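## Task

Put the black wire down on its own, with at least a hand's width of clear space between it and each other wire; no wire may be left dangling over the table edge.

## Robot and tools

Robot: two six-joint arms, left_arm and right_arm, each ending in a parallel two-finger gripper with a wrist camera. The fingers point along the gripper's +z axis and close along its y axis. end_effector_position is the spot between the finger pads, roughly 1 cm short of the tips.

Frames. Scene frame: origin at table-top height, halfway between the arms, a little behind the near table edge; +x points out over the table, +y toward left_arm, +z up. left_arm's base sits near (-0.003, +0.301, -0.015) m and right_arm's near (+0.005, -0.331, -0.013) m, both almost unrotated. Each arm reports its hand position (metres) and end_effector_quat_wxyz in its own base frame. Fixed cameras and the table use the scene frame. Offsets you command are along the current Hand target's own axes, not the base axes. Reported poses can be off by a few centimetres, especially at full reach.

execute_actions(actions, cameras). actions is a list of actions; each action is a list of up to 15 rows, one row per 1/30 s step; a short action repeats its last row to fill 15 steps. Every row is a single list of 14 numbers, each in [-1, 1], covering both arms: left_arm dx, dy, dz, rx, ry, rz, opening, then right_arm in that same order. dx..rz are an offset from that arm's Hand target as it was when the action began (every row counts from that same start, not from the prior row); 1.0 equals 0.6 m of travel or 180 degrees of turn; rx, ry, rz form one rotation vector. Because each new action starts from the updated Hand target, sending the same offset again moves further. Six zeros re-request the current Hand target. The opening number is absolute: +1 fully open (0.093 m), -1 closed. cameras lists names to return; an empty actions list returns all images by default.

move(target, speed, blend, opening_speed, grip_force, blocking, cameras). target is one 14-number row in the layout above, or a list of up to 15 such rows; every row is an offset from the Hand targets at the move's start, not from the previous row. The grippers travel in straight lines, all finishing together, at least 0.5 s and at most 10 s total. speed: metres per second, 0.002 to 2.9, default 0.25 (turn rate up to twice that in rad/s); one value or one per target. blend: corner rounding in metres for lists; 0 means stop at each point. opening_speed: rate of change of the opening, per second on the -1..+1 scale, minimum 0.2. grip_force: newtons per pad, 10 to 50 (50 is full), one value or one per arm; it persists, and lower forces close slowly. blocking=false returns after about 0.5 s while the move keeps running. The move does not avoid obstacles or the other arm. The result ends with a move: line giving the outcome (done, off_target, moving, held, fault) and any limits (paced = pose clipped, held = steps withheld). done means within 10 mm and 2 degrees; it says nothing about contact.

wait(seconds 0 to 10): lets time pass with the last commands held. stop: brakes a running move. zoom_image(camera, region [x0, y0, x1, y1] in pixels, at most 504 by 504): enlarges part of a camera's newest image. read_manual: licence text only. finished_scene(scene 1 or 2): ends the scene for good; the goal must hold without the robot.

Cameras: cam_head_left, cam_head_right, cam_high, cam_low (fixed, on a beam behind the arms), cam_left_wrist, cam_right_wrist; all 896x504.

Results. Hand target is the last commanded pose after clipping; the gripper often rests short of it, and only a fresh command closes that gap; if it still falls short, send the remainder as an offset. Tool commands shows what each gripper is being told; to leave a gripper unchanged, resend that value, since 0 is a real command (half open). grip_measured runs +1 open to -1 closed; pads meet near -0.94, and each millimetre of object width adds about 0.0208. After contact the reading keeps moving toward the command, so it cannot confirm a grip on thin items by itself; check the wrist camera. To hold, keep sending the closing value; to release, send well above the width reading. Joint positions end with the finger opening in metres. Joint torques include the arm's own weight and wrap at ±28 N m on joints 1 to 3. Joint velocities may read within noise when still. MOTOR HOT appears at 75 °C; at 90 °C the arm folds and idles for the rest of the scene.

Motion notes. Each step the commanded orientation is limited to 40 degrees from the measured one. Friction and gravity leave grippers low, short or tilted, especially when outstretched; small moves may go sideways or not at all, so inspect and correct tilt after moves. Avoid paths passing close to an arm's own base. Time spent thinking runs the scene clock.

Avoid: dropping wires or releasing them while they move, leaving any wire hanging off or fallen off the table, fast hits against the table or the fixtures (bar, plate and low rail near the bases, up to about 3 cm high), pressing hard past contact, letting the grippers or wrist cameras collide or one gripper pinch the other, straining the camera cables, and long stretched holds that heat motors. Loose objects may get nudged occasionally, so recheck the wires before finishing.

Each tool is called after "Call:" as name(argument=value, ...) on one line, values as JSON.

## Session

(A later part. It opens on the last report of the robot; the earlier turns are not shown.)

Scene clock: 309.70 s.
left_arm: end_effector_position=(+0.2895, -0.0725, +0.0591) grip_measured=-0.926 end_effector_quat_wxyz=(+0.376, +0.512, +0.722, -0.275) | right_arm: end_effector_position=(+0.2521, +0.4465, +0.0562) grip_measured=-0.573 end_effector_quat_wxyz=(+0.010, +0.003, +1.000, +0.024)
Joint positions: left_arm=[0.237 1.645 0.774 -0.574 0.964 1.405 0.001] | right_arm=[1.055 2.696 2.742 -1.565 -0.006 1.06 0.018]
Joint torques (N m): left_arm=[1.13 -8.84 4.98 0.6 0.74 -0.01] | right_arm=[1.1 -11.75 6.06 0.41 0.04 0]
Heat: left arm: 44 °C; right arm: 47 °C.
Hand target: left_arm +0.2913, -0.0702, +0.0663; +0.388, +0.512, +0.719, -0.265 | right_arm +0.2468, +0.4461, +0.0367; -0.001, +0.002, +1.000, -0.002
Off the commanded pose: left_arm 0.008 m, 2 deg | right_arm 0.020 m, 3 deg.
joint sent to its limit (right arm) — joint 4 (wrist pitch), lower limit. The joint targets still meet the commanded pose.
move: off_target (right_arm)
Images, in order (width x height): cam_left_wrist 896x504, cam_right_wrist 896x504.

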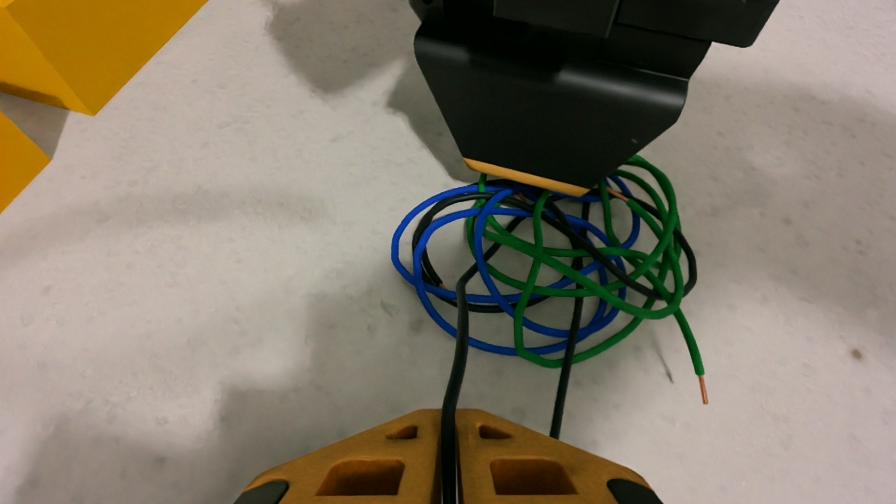

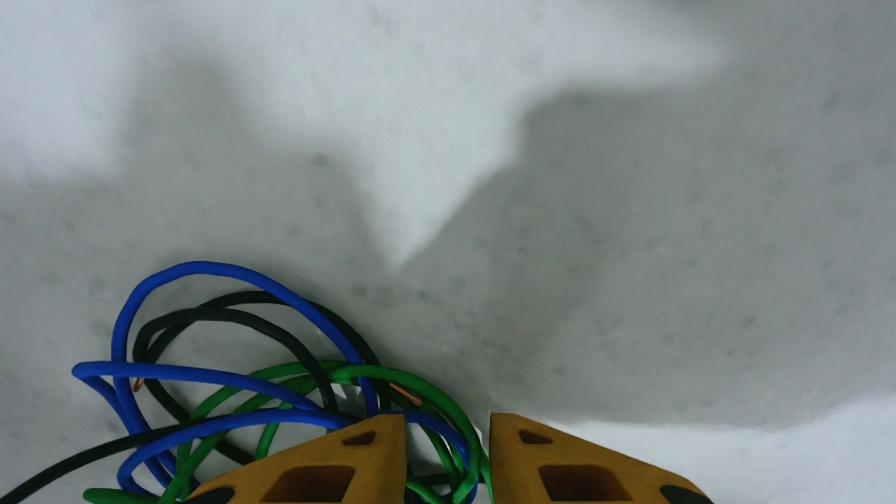

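Call:
move(target=[[0,0,0,0,0,0,-0.933609,0.0,0.003,-0.022,0,0,0,-0.57],[0,0,0,0,0,0,-0.933609,0.0,0.003,-0.022,0,0,0,-1]], speed=0.06, opening_speed=0.8, cameras=["cam_left_wrist","cam_right_wrist"])

Call:
zoom_image(camera="cam_right_wrist", region=[200, 150, 650, 504])

Scene clock: 320.87 s.
left_arm: end_effector_position=(+0.2895, -0.0725, +0.0591) grip_measured=-0.926 end_effector_quat_wxyz=(+0.376, +0.512, +0.722, -0.275) | right_arm: end_effector_position=(+0.2522, +0.4467, +0.0566) grip_measured=-0.973 end_effector_quat_wxyz=(+0.011, +0.003, +1.000, +0.024)
Joint positions: left_arm=[0.237 1.645 0.774 -0.574 0.964 1.405 0.001] | right_arm=[1.056 2.696 2.743 -1.565 -0.004 1.062 0]
Joint torques (N m): left_arm=[1.16 -8.84 4.96 0.6 0.73 -0.01] | right_arm=[1.18 -14.22 6 0.41 0.01 0]
Heat: left arm: 44 °C; right arm: 47 °C.
Hand target: left_arm +0.2913, -0.0702, +0.0663; +0.388, +0.512, +0.719, -0.265 | right_arm +0.2468, +0.4480, +0.0499; -0.002, +0.002, +1.000, -0.002
Off the commanded pose: left_arm 0.008 m, 2 deg | right_arm 0.009 m, 3 deg.
joint sent to its limit (right arm) — joint 4 (wrist pitch), lower limit. The joint targets still meet the commanded pose.
move: off_target (right_arm); target 2's new opening was sent with right_arm's hand 0.008 m and 3 deg from that target
Images, in order (width x height): cam_left_wrist 896x504, cam_right_wrist 896x504.

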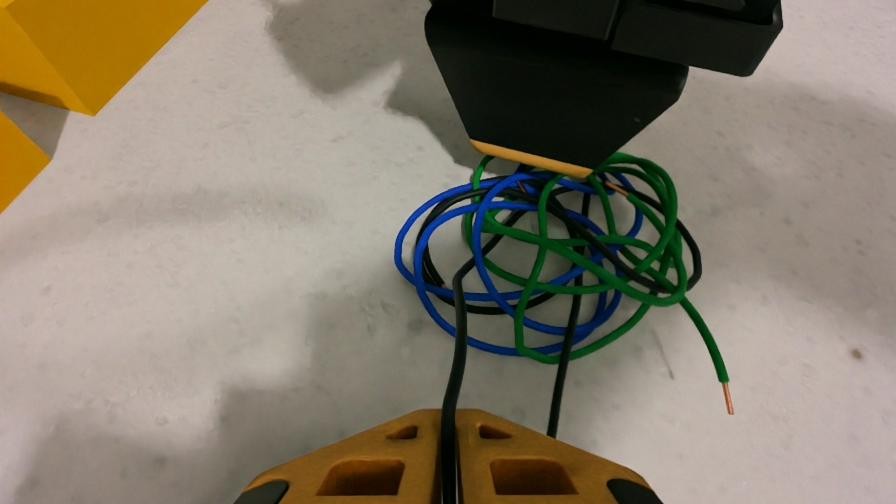

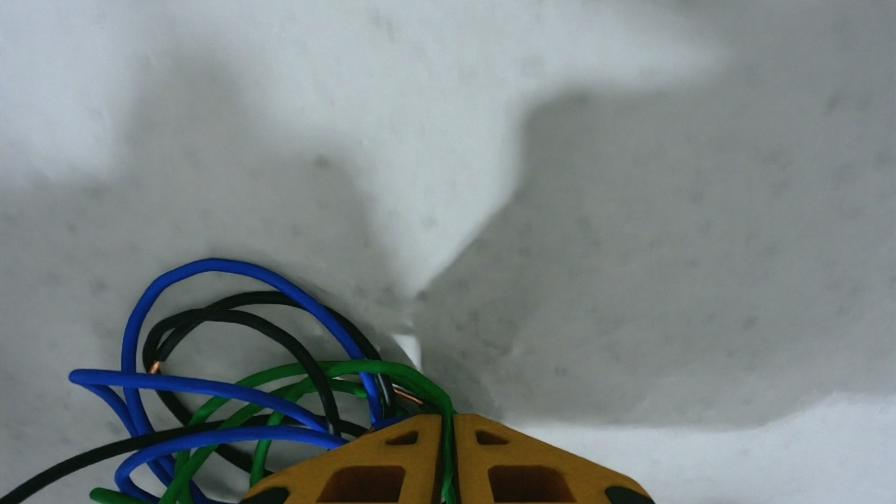

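Scaled by 1.120 from the camera's 896x504 image, which has a finer 1280x720 frame.

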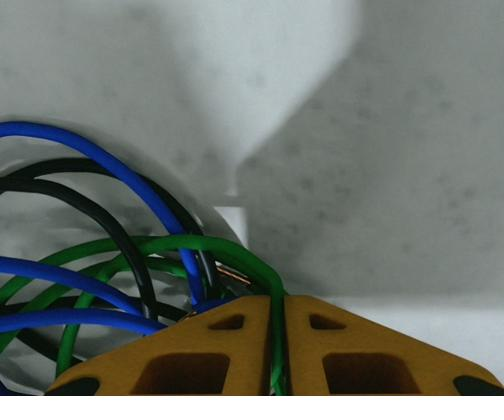

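Call:
move(target=[0.071,0.043,-0.104,0,0,0,-0.933609,0,0,0,0,0,0,-1], speed=0.06, cameras=["cam_left_wrist","cam_right_wrist"])

Scene clock: 331.40 s.
left_arm: end_effector_position=(+0.2814, -0.0017, +0.0639) grip_measured=-0.926 end_effector_quat_wxyz=(+0.380, +0.503, +0.721, -0.285) | right_arm: end_effector_position=(+0.2504, +0.4566, +0.0571) grip_measured=-0.973 end_effector_quat_wxyz=(+0.014, -0.001, +0.999, +0.041)
Joint positions: left_arm=[0.508 1.815 0.975 -1.012 0.964 1.874 0.001] | right_arm=[1.064 2.696 2.743 -1.533 -0.015 1.063 0]
Joint torques (N m): left_arm=[2.04 -6.42 7.84 -0.14 0.55 0.22] | right_arm=[0.46 -14.24 6.17 0.14 0.13 -0.01]
Heat: left arm: 44 °C; right arm: 48 °C.
Hand target: left_arm +0.2902, +0.0095, +0.0662; +0.388, +0.512, +0.719, -0.265 | right_arm +0.2468, +0.4480, +0.0499; -0.002, +0.002, +1.000, -0.002
Off the commanded pose: left_arm 0.015 m, 3 deg | right_arm 0.012 m, 5 deg.
joint sent to its limit (right arm) — joint 4 (wrist pitch), lower limit. The joint targets still meet the commanded pose.
move: off_target (left_arm, right_arm)
Images, in order (width x height): cam_left_wrist 896x504, cam_right_wrist 896x504.

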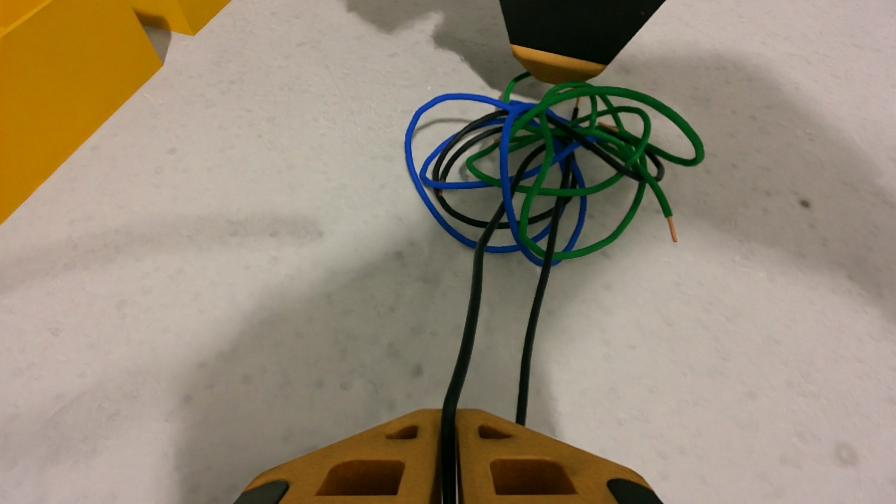

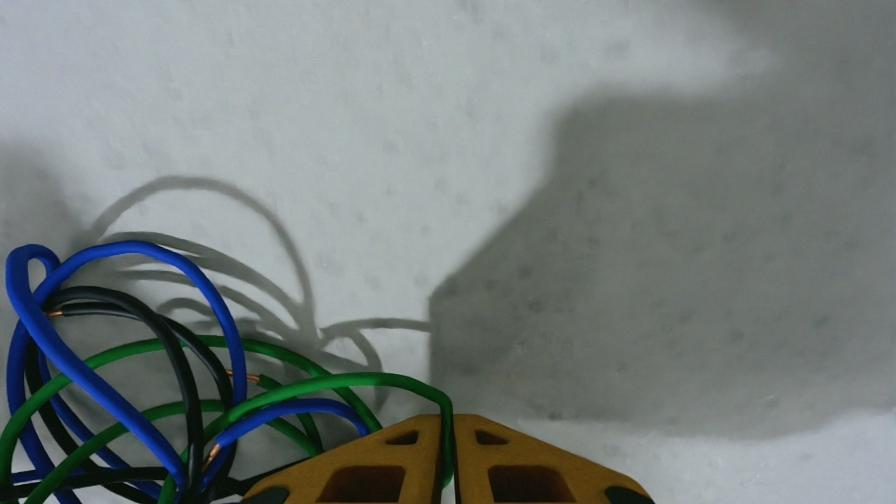

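Call:
move(target=[0,0,0,0,0,0,-0.933609,0,-0.14,-0.015,0,0,0,-1], speed=0.06, cameras=["cam_left_wrist","cam_right_wrist"])

Call:
zoom_image(camera="cam_left_wrist", region=[380, 0, 740, 320])

Scene clock: 342.70 s.
left_arm: end_effector_position=(+0.2782, -0.0035, +0.0650) grip_measured=-0.926 end_effector_quat_wxyz=(+0.376, +0.499, +0.723, -0.294) | right_arm: end_effector_position=(+0.2459, +0.4033, +0.0491) grip_measured=-0.973 end_effector_quat_wxyz=(+0.003, -0.010, +0.999, +0.052)
Joint positions: left_arm=[0.508 1.815 0.975 -1.034 0.964 1.876 0.001] | right_arm=[1.005 2.315 2.006 -1.172 -0.052 0.988 0]
Joint torques (N m): left_arm=[2.1 -6.49 7.83 0.03 0.55 0.23] | right_arm=[-1.89 -18 3.48 -0.55 0.53 -0.17]
Motor temperatures (°C): left_arm=[29 43 37 32 29 30 28] | right_arm=[31 50 37 31 28 29 28]
Heat: left arm: 43 °C; right arm: 50 °C.
Hand target: left_arm +0.2902, +0.0095, +0.0662; +0.388, +0.512, +0.719, -0.265 | right_arm +0.2466, +0.3641, +0.0593; -0.001, +0.002, +1.000, -0.002
Off the commanded pose: left_arm 0.018 m, 4 deg | right_arm 0.041 m, 6 deg.
move: off_target (left_arm, right_arm)
Images, in order (width x height): cam_left_wrist 896x504, cam_right_wrist 896x504.

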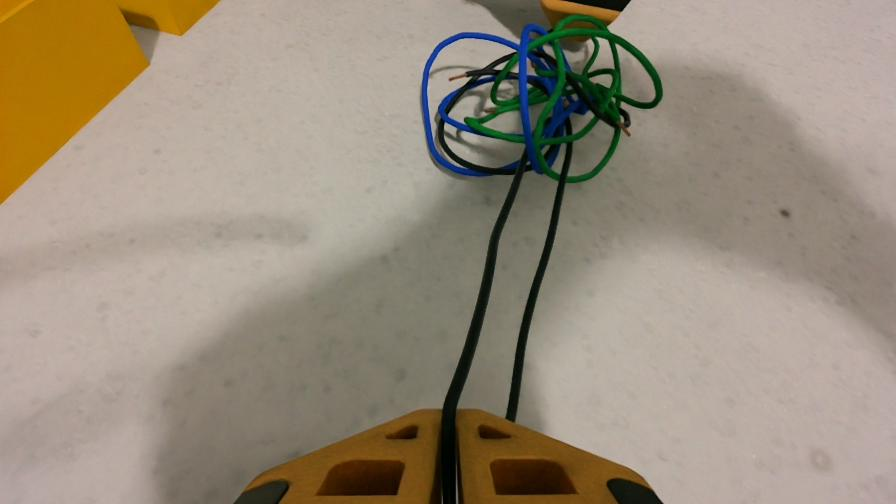

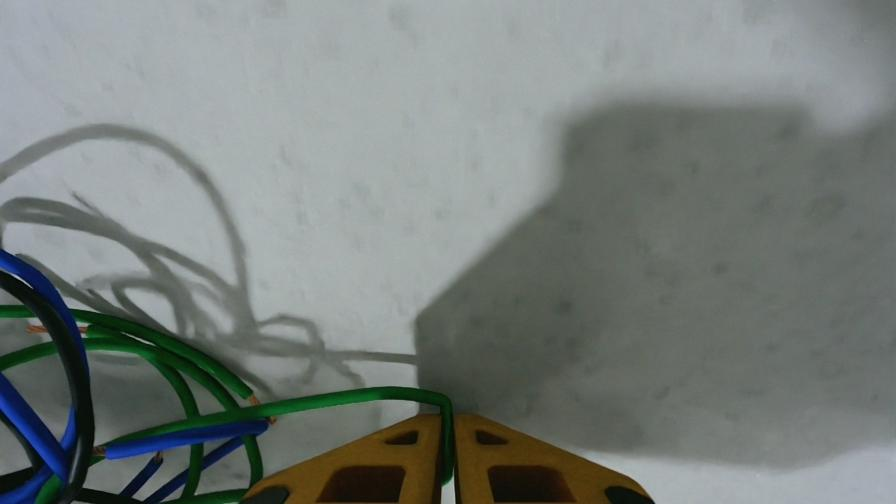

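Scaled by 1.400 from the camera's 896x504 image, which has a finer 1280x720 frame.

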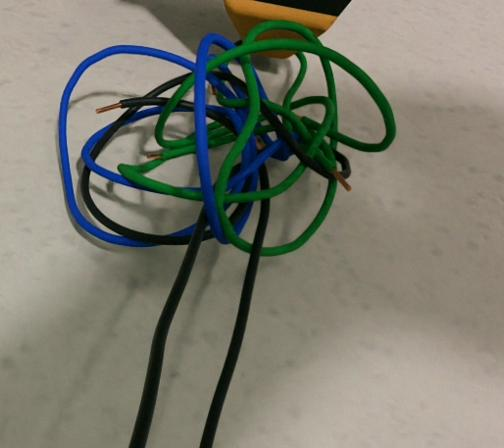

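Call:
move(target=[0.02,0.012,-0.03,0,0,0,-0.933609,0,-0.05,-0.01,0,0,0,-1], speed=0.05, cameras=["cam_left_wrist","cam_right_wrist"])

Call:
zoom_image(camera="cam_left_wrist", region=[380, 0, 740, 320])

Scene clock: 358.37 s.
left_arm: end_effector_position=(+0.2793, +0.0159, +0.0678) grip_measured=-0.926 end_effector_quat_wxyz=(+0.381, +0.497, +0.720, -0.298) | right_arm: end_effector_position=(+0.2489, +0.3721, +0.0550) grip_measured=-0.973 end_effector_quat_wxyz=(+0.001, -0.008, +0.999, +0.053)
Joint positions: left_arm=[0.571 1.878 1.051 -1.142 0.956 1.986 0.001] | right_arm=[0.958 2.203 1.842 -1.122 -0.061 0.945 0]
Joint torques (N m): left_arm=[2.51 -6.87 7.97 -0.1 0.38 0.23] | right_arm=[-1.42 -17.17 3.74 -0.56 0.63 -0.15]
Heat: left arm: 41 °C; right arm: 54 °C.
Hand target: left_arm +0.2897, +0.0324, +0.0664; +0.388, +0.512, +0.719, -0.265 | right_arm +0.2464, +0.3341, +0.0655; -0.001, +0.002, +1.000, -0.002
Off the commanded pose: left_arm 0.020 m, 4 deg | right_arm 0.039 m, 6 deg.
move: off_target (left_arm, right_arm)
Images, in order (width x height): cam_left_wrist 896x504, cam_right_wrist 896x504.

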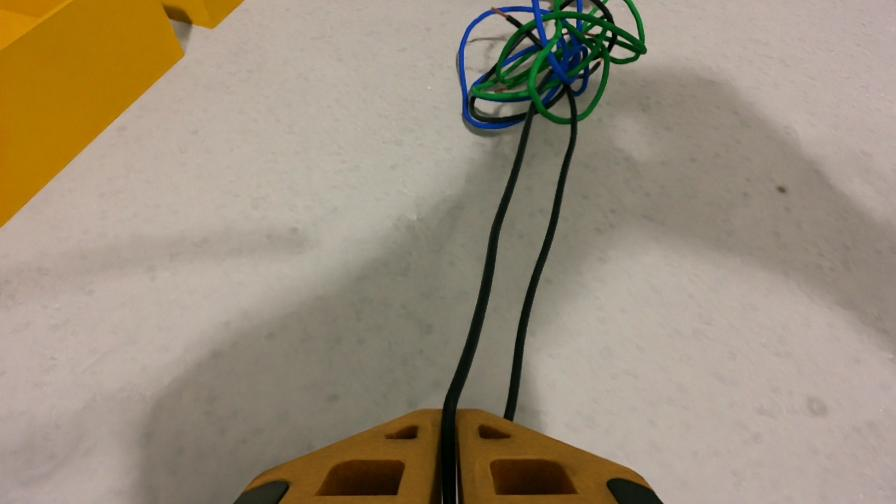

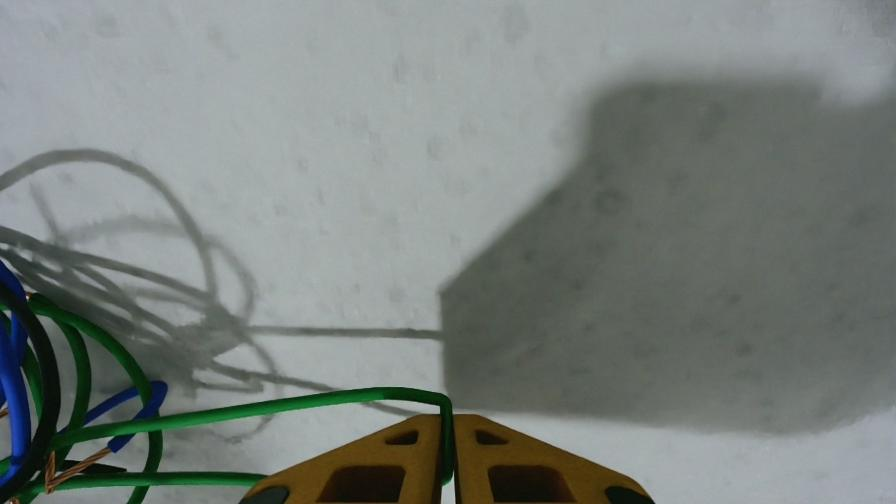

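Scaled by 1.400 from the camera's 896x504 image, which has a finer 1280x720 frame.

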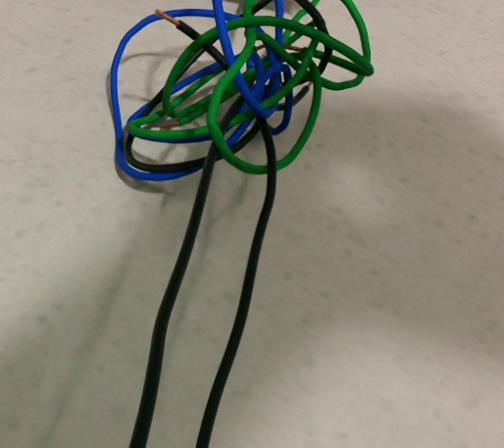

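Call:
execute_actions(actions=[])

Scene clock: 390.40 s.
left_arm: end_effector_position=(+0.2793, +0.0159, +0.0678) grip_measured=-0.926 end_effector_quat_wxyz=(+0.382, +0.497, +0.720, -0.298) | right_arm: end_effector_position=(+0.2489, +0.3721, +0.0550) grip_measured=-0.973 end_effector_quat_wxyz=(+0.001, -0.008, +0.999, +0.053)
Joint positions: left_arm=[0.571 1.878 1.051 -1.142 0.956 1.987 0.001] | right_arm=[0.958 2.203 1.842 -1.122 -0.061 0.944 0]
Joint velocities: within noise
Joint torques (N m): left_arm=[2.54 -6.84 7.95 -0.09 0.38 0.23] | right_arm=[-1.39 -17.18 3.73 -0.56 0.63 -0.17]
Motor temperatures (°C): left_arm=[29 40 41 31 29 30 28] | right_arm=[31 58 36 31 29 29 29]
Heat: left arm: 41 °C; right arm: 58 °C.
Hand target: left_arm +0.2897, +0.0324, +0.0664; +0.388, +0.512, +0.719, -0.265 | right_arm +0.2464, +0.3341, +0.0655; -0.001, +0.002, +1.000, -0.002
Tool commands: left_gripper/opening=-0.933609 right_gripper/opening=-1.0
Off the commanded pose: left_arm 0.020 m, 4 deg | right_arm 0.039 m, 6 deg.

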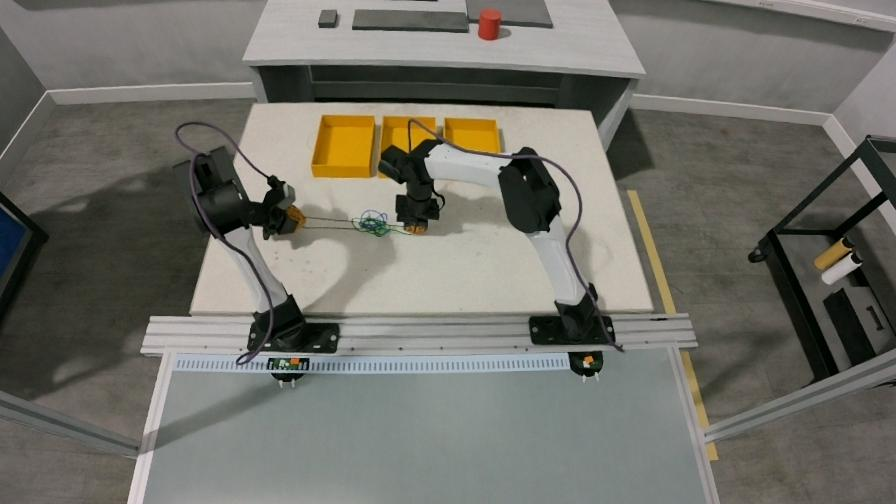

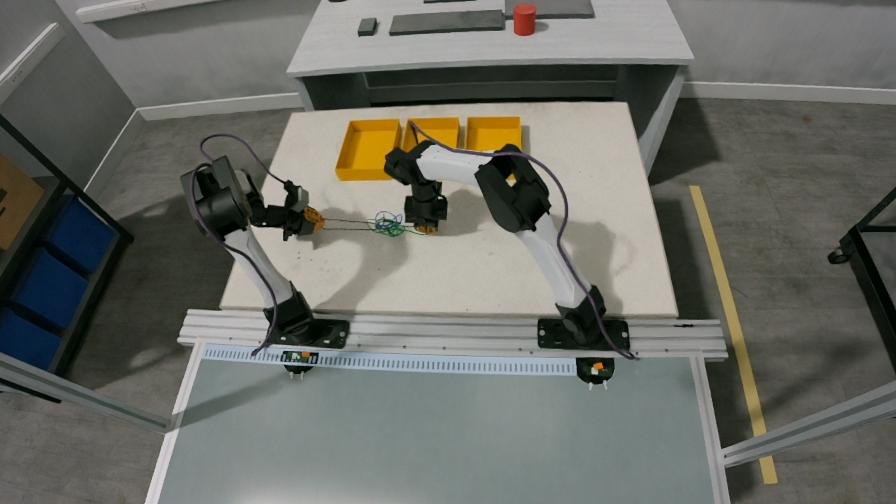

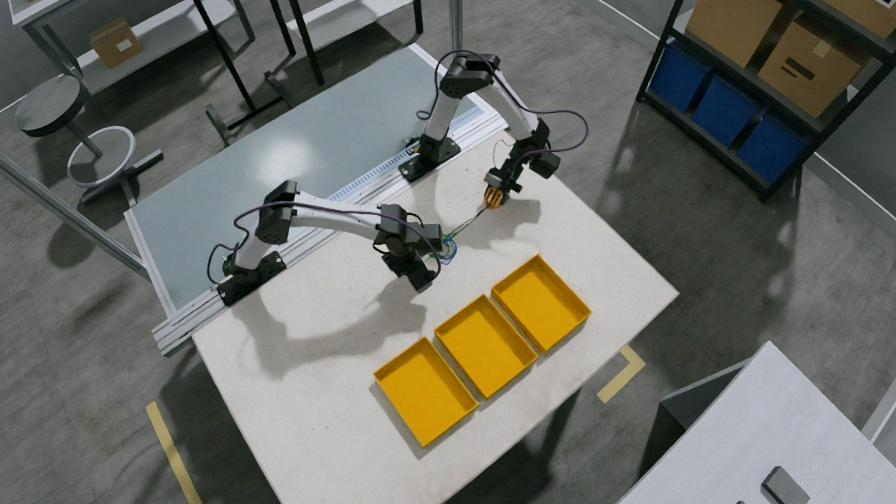

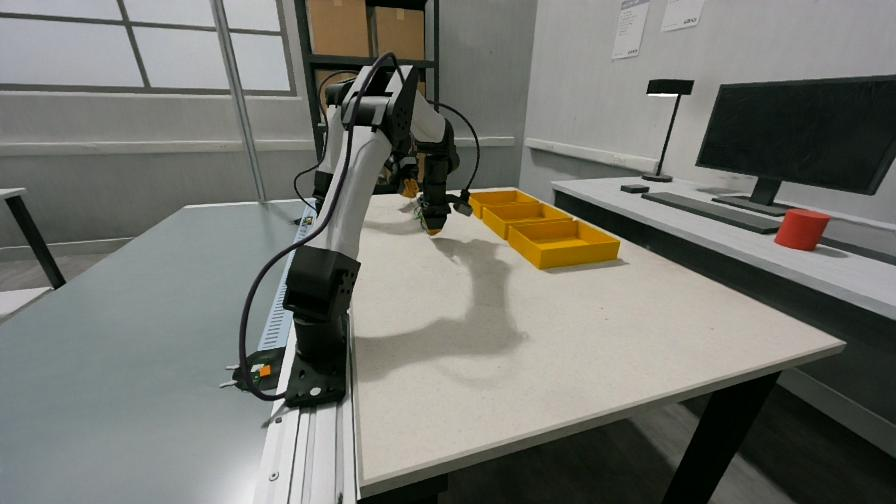

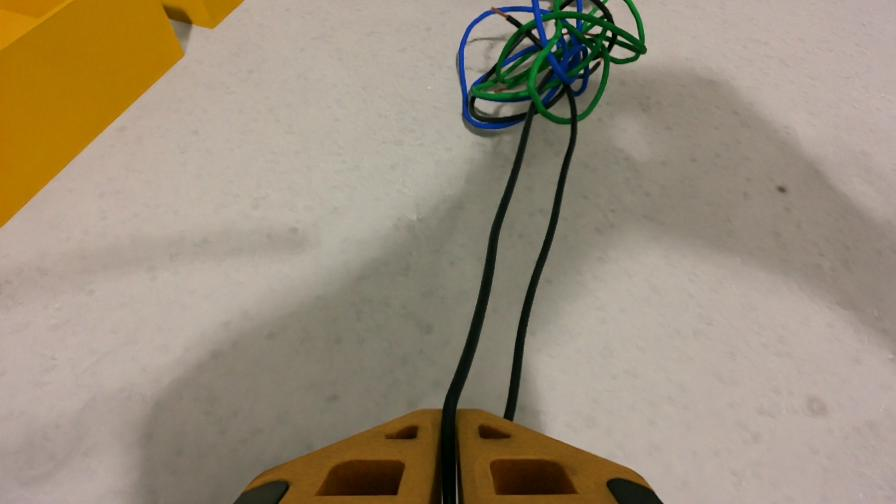

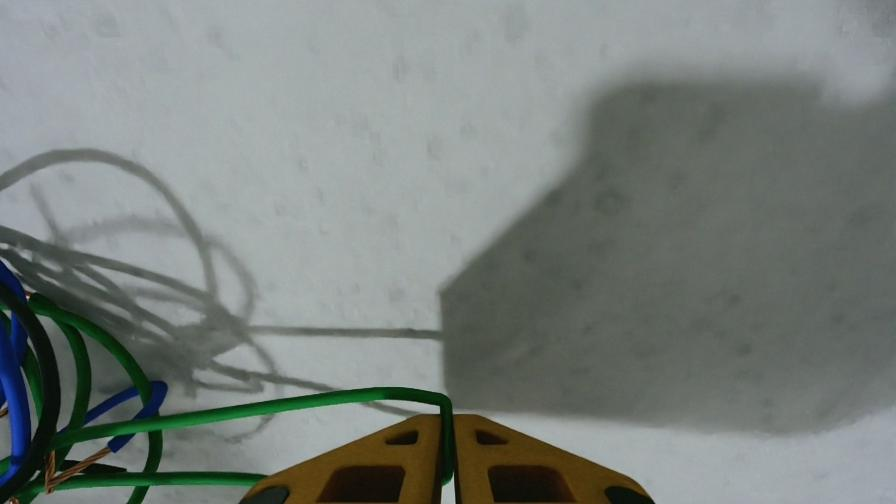

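Call:
move(target=[0,0,0,0,0,0,-0.933609,0,-0.1,0,0,0,0,-1], speed=0.06, cameras=["cam_left_wrist","cam_right_wrist"])

Scene clock: 395.90 s.
left_arm: end_effector_position=(+0.2790, +0.0166, +0.0675) grip_measured=-0.926 end_effector_quat_wxyz=(+0.381, +0.496, +0.721, -0.297) | right_arm: end_effector_position=(+0.2479, +0.3081, +0.0573) grip_measured=-0.973 end_effector_quat_wxyz=(+0.000, -0.012, +0.999, +0.043)
Joint positions: left_arm=[0.573 1.878 1.051 -1.143 0.954 1.987 0.001] | right_arm=[0.869 2.013 1.56 -1.052 -0.057 0.847 0]
Joint torques (N m): left_arm=[2.32 -6.8 7.98 -0.1 0.41 0.23] | right_arm=[-1.89 -15.19 3.55 -0.35 0.58 -0.14]
Motor temperatures (°C): left_arm=[29 40 42 31 29 30 28] | right_arm=[31 59 36 31 29 29 29]
Heat: left arm: 42 °C; right arm: 59 °C.
Hand target: left_arm +0.2898, +0.0323, +0.0665; +0.388, +0.512, +0.719, -0.265 | right_arm +0.2463, +0.2740, +0.0657; -0.001, +0.002, +1.000, -0.002
Off the commanded pose: left_arm 0.019 m, 4 deg | right_arm 0.035 m, 5 deg.
move: off_target (left_arm, right_arm)
Images, in order (width x height): cam_left_wrist 896x504, cam_right_wrist 896x504.

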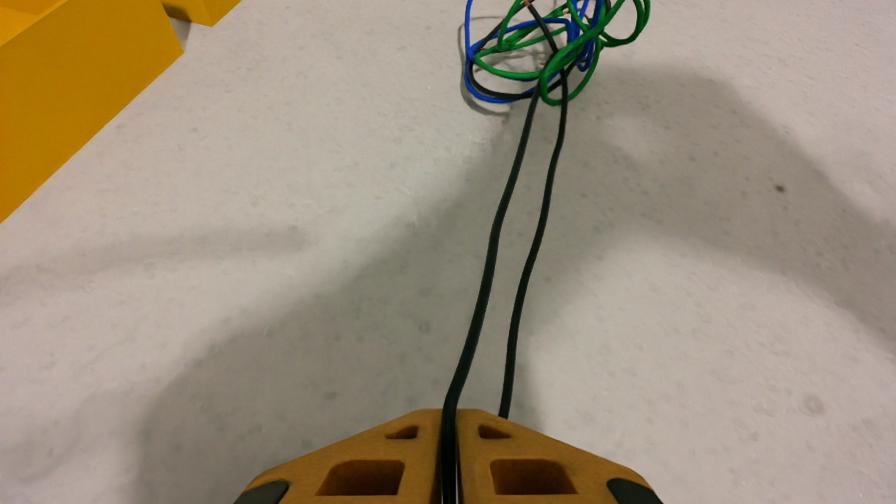

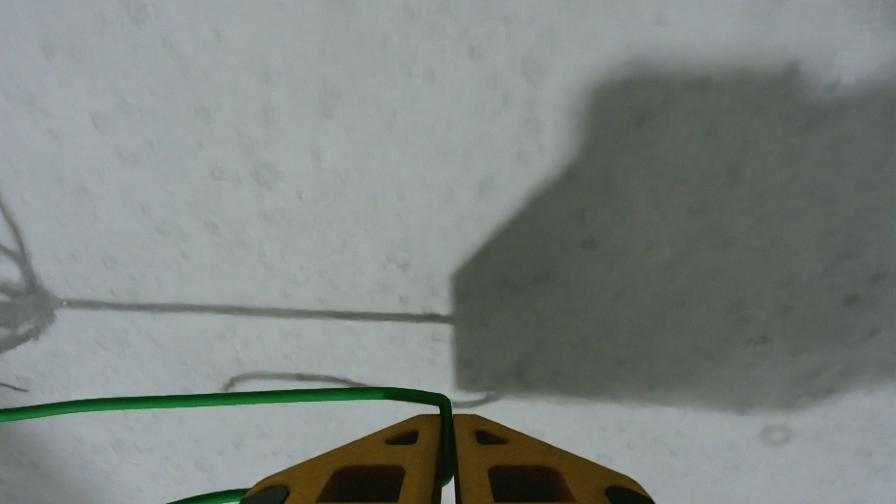

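Call:
move(target=[0,0,0,0,0,0,-0.933609,0,-0.1,0,0,0,0,-1], speed=0.06, cameras=["cam_left_wrist","cam_right_wrist","cam_high"])

Call:
zoom_image(camera="cam_left_wrist", region=[400, 0, 720, 180])

Scene clock: 402.80 s.
left_arm: end_effector_position=(+0.2768, +0.0155, +0.0686) grip_measured=-0.926 end_effector_quat_wxyz=(+0.378, +0.493, +0.722, -0.303) | right_arm: end_effector_position=(+0.2513, +0.2668, +0.0652) grip_measured=-0.973 end_effector_quat_wxyz=(+0.008, -0.024, +0.997, +0.079)
Joint positions: left_arm=[0.574 1.878 1.051 -1.158 0.954 1.988 0.001] | right_arm=[0.766 1.851 1.361 -0.962 -0.107 0.724 0]
Joint torques (N m): left_arm=[2.32 -6.84 7.98 0.03 0.41 0.22] | right_arm=[-3.03 -13.07 3.18 -0.65 1.11 -0.09]
Motor temperatures (°C): left_arm=[29 39 42 31 29 30 28] | right_arm=[31 60 35 31 29 29 29]
Heat: left arm: 42 °C; right arm: 60 °C.
Hand target: left_arm +0.2897, +0.0324, +0.0665; +0.388, +0.512, +0.719, -0.265 | right_arm +0.2459, +0.2141, +0.0659; -0.001, +0.002, +1.000, -0.002
Off the commanded pose: left_arm 0.021 m, 5 deg | right_arm 0.053 m, 10 deg.
move: off_target (left_arm, right_arm)
Images, in order (width x height): cam_high 896x504, cam_left_wrist 896x504, cam_right_wrist 896x504.

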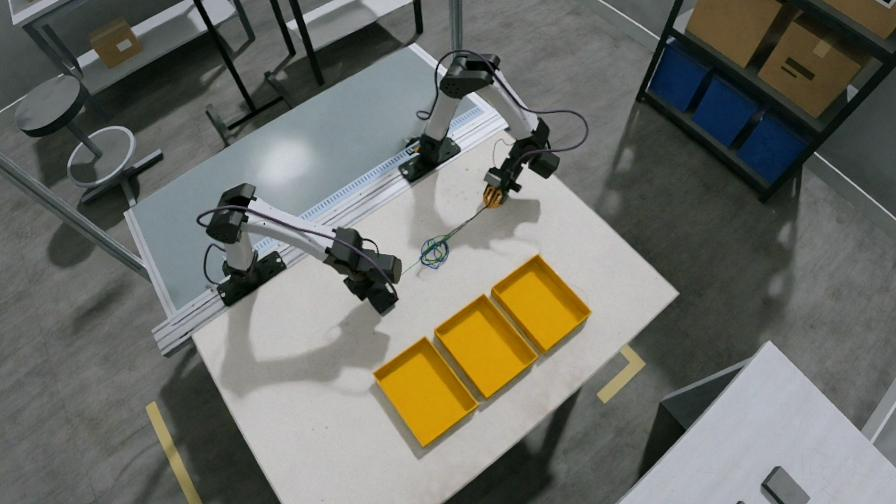

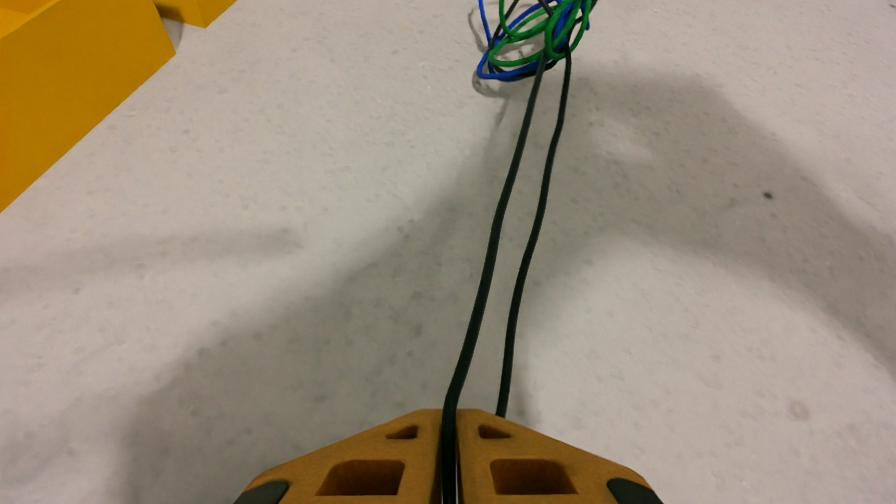

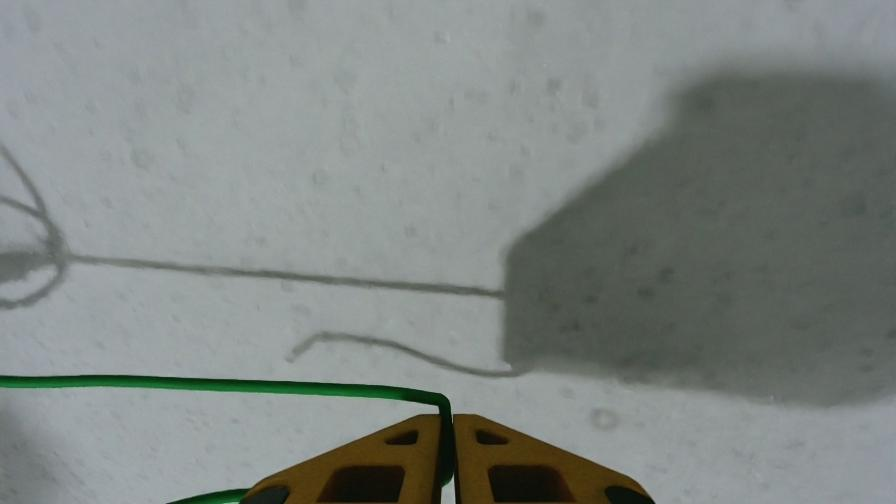

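Scaled by 1.575 from the camera's 896x504 image, which has a finer 1280x720 frame.

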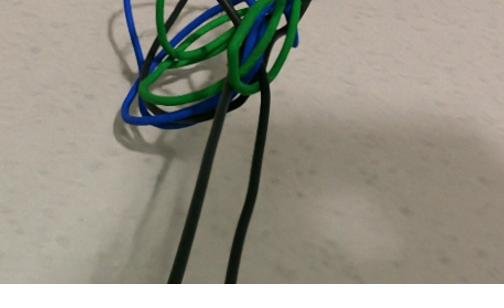

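Call:
move(target=[0,0,0,0,0,0,-0.933609,0,0.13,0.03,0,0,0,-1], speed=0.1, cameras=["cam_left_wrist","cam_right_wrist","cam_high"])

Call:
zoom_image(camera="cam_left_wrist", region=[400, 0, 720, 180])

Call:
zoom_image(camera="cam_high", region=[380, 180, 540, 290])

Scene clock: 413.80 s.
left_arm: end_effector_position=(+0.2814, +0.0225, +0.0671) grip_measured=-0.926 end_effector_quat_wxyz=(+0.382, +0.499, +0.723, -0.287) | right_arm: end_effector_position=(+0.2476, +0.2960, +0.0510) grip_measured=-0.973 end_effector_quat_wxyz=(+0.003, -0.001, +1.000, +0.019)
Joint positions: left_arm=[0.585 1.878 1.06 -1.133 0.945 1.988 0.001] | right_arm=[0.866 2.012 1.536 -1.062 -0.019 0.864 0]
Joint torques (N m): left_arm=[1.39 -6.72 7.28 -0.16 0.51 0.22] | right_arm=[0.61 -9.35 6.53 0.15 0.18 0.02]
Motor temperatures (°C): left_arm=[29 39 42 31 29 30 28] | right_arm=[31 60 35 31 29 29 29]
Heat: left arm: 42 °C; right arm: 60 °C.
Hand target: left_arm +0.2897, +0.0324, +0.0664; +0.388, +0.512, +0.719, -0.265 | right_arm +0.2463, +0.2919, +0.0476; -0.001, +0.002, +1.000, -0.002
Off the commanded pose: left_arm 0.013 m, 3 deg | right_arm 0.005 m, 2 deg.
move: off_target (left_arm)
Images, in order (width x height): cam_high 896x504, cam_left_wrist 896x504, cam_right_wrist 896x504.

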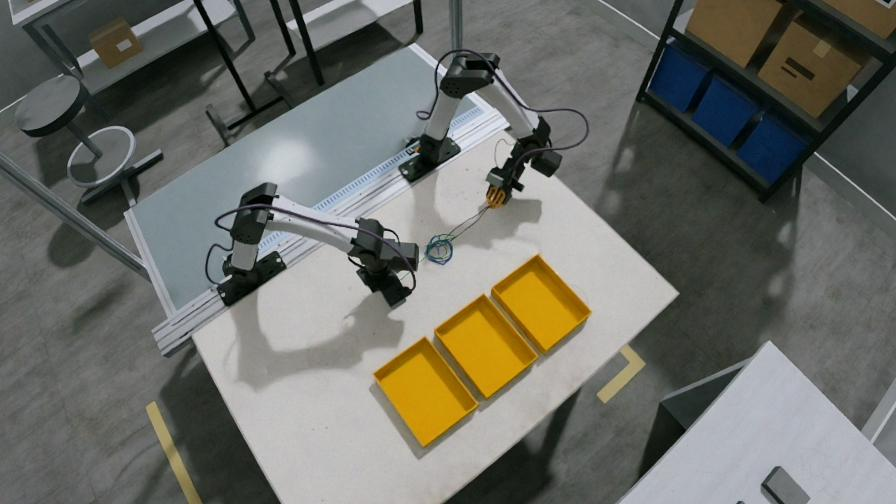

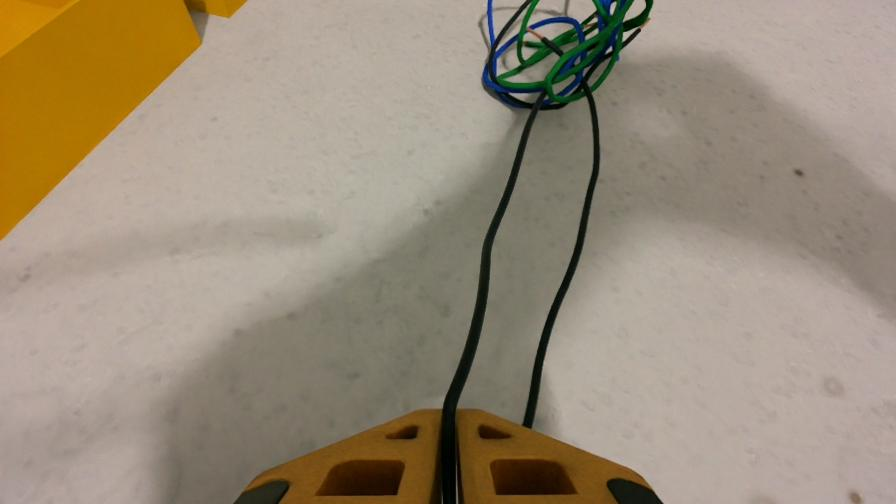

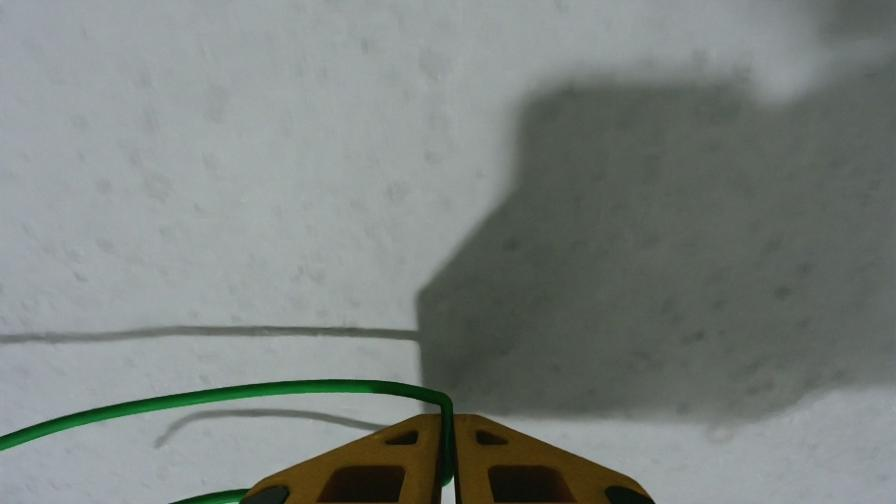

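Scaled by 1.575 from the camera's 896x504 image, which has a finer 1280x720 frame.

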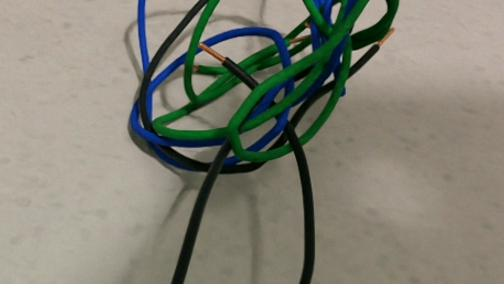

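Scaled by 3.150 from the camera's 896x504 image, which has a finer 1280x720 frame.

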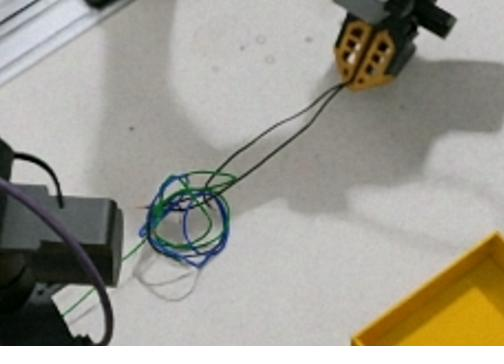

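Call:
move(target=[[0,0,0,0,0,0,-0.933609,0,0,0,0,0,0,-0.5],[0,0,0,0,0,0,-0.933609,0,0,-0.15,0,0,0,-0.5],[0,0,0,0,0,0,-0.933609,-0.02,0.17,-0.15,0,0,0,-0.98]], speed=0.2, cameras=["cam_left_wrist","cam_right_wrist","cam_high"])

Call:
zoom_image(camera="cam_left_wrist", region=[400, 0, 720, 180])

Call:
zoom_image(camera="cam_right_wrist", region=[0, 0, 500, 504])

Scene clock: 447.70 s.
left_arm: end_effector_position=(+0.2820, +0.0232, +0.0665) grip_measured=-0.926 end_effector_quat_wxyz=(+0.382, +0.501, +0.723, -0.284) | right_arm: end_effector_position=(+0.2596, +0.3947, +0.1414) grip_measured=-0.971 end_effector_quat_wxyz=(+0.028, -0.001, +0.998, +0.048)
Joint positions: left_arm=[0.585 1.878 1.06 -1.127 0.943 1.988 0.001] | right_arm=[0.987 2.361 2.457 -1.556 -0.007 0.985 0]
Joint torques (N m): left_arm=[1.36 -6.72 7.27 -0.22 0.54 0.22] | right_arm=[0.54 -12.15 6.65 0.45 0.05 0]
Motor temperatures (°C): left_arm=[29 39 40 31 29 30 29] | right_arm=[31 53 37 30 29 29 29]
Heat: left arm: 40 °C; right arm: 53 °C.
Hand target: left_arm +0.2897, +0.0324, +0.0665; +0.388, +0.512, +0.719, -0.265 | right_arm +0.2589, +0.3943, +0.1372; -0.001, +0.002, +1.000, -0.002
Off the commanded pose: left_arm 0.012 m, 3 deg | right_arm 0.004 m, 7 deg.
joint sent to its limit (right arm) — joint 4 (wrist pitch), lower limit. The joint targets are off in orientation, not in position.
move: off_target (left_arm, right_arm); target 3's new opening was sent with right_arm's hand 0.004 m and 7 deg from that target
Images, in order (width x height): cam_high 896x504, cam_left_wrist 896x504, cam_right_wrist 896x504.

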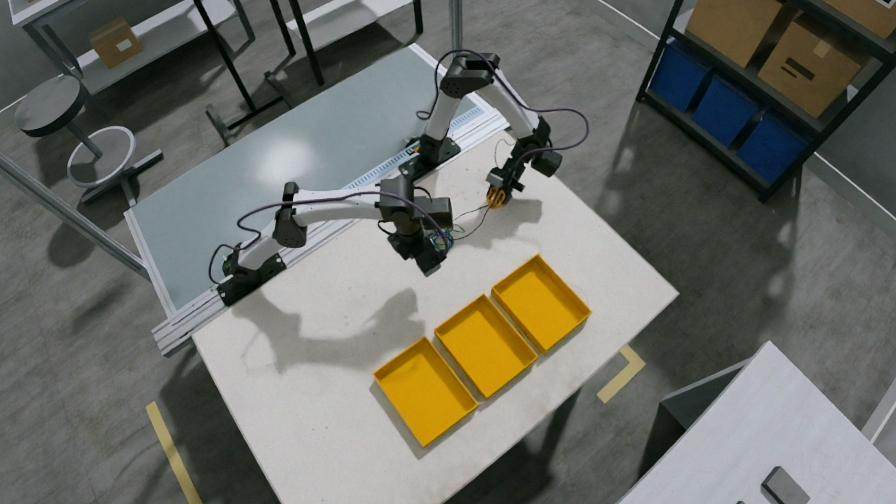

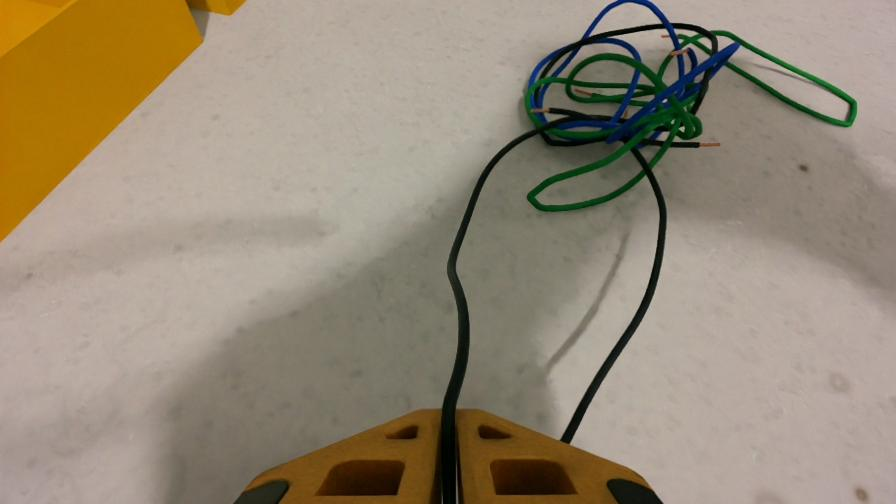

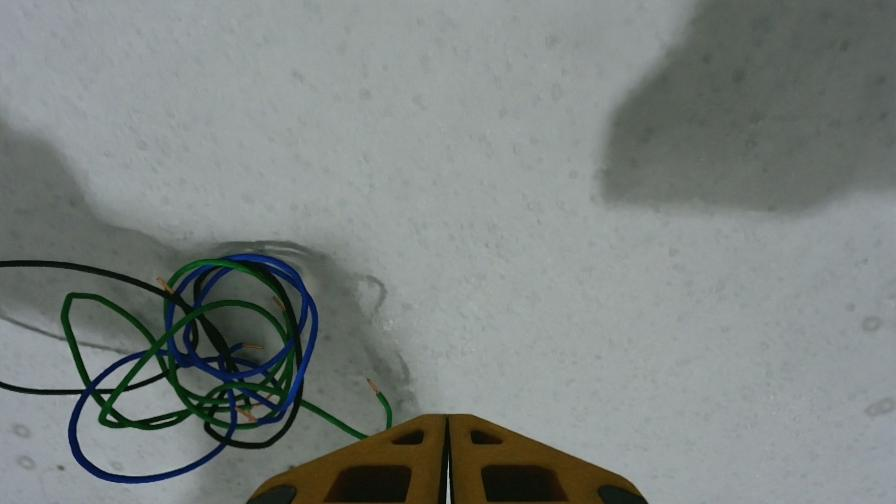

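Scaled by 1.575 from the camera's 896x504 image, which has a finer 1280x720 frame.

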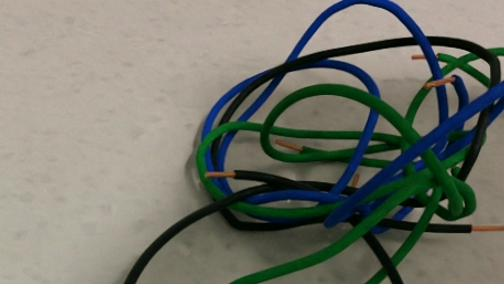

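Scaled by 1.000.

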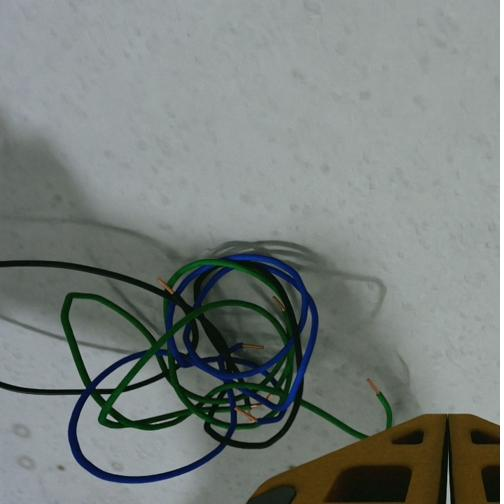

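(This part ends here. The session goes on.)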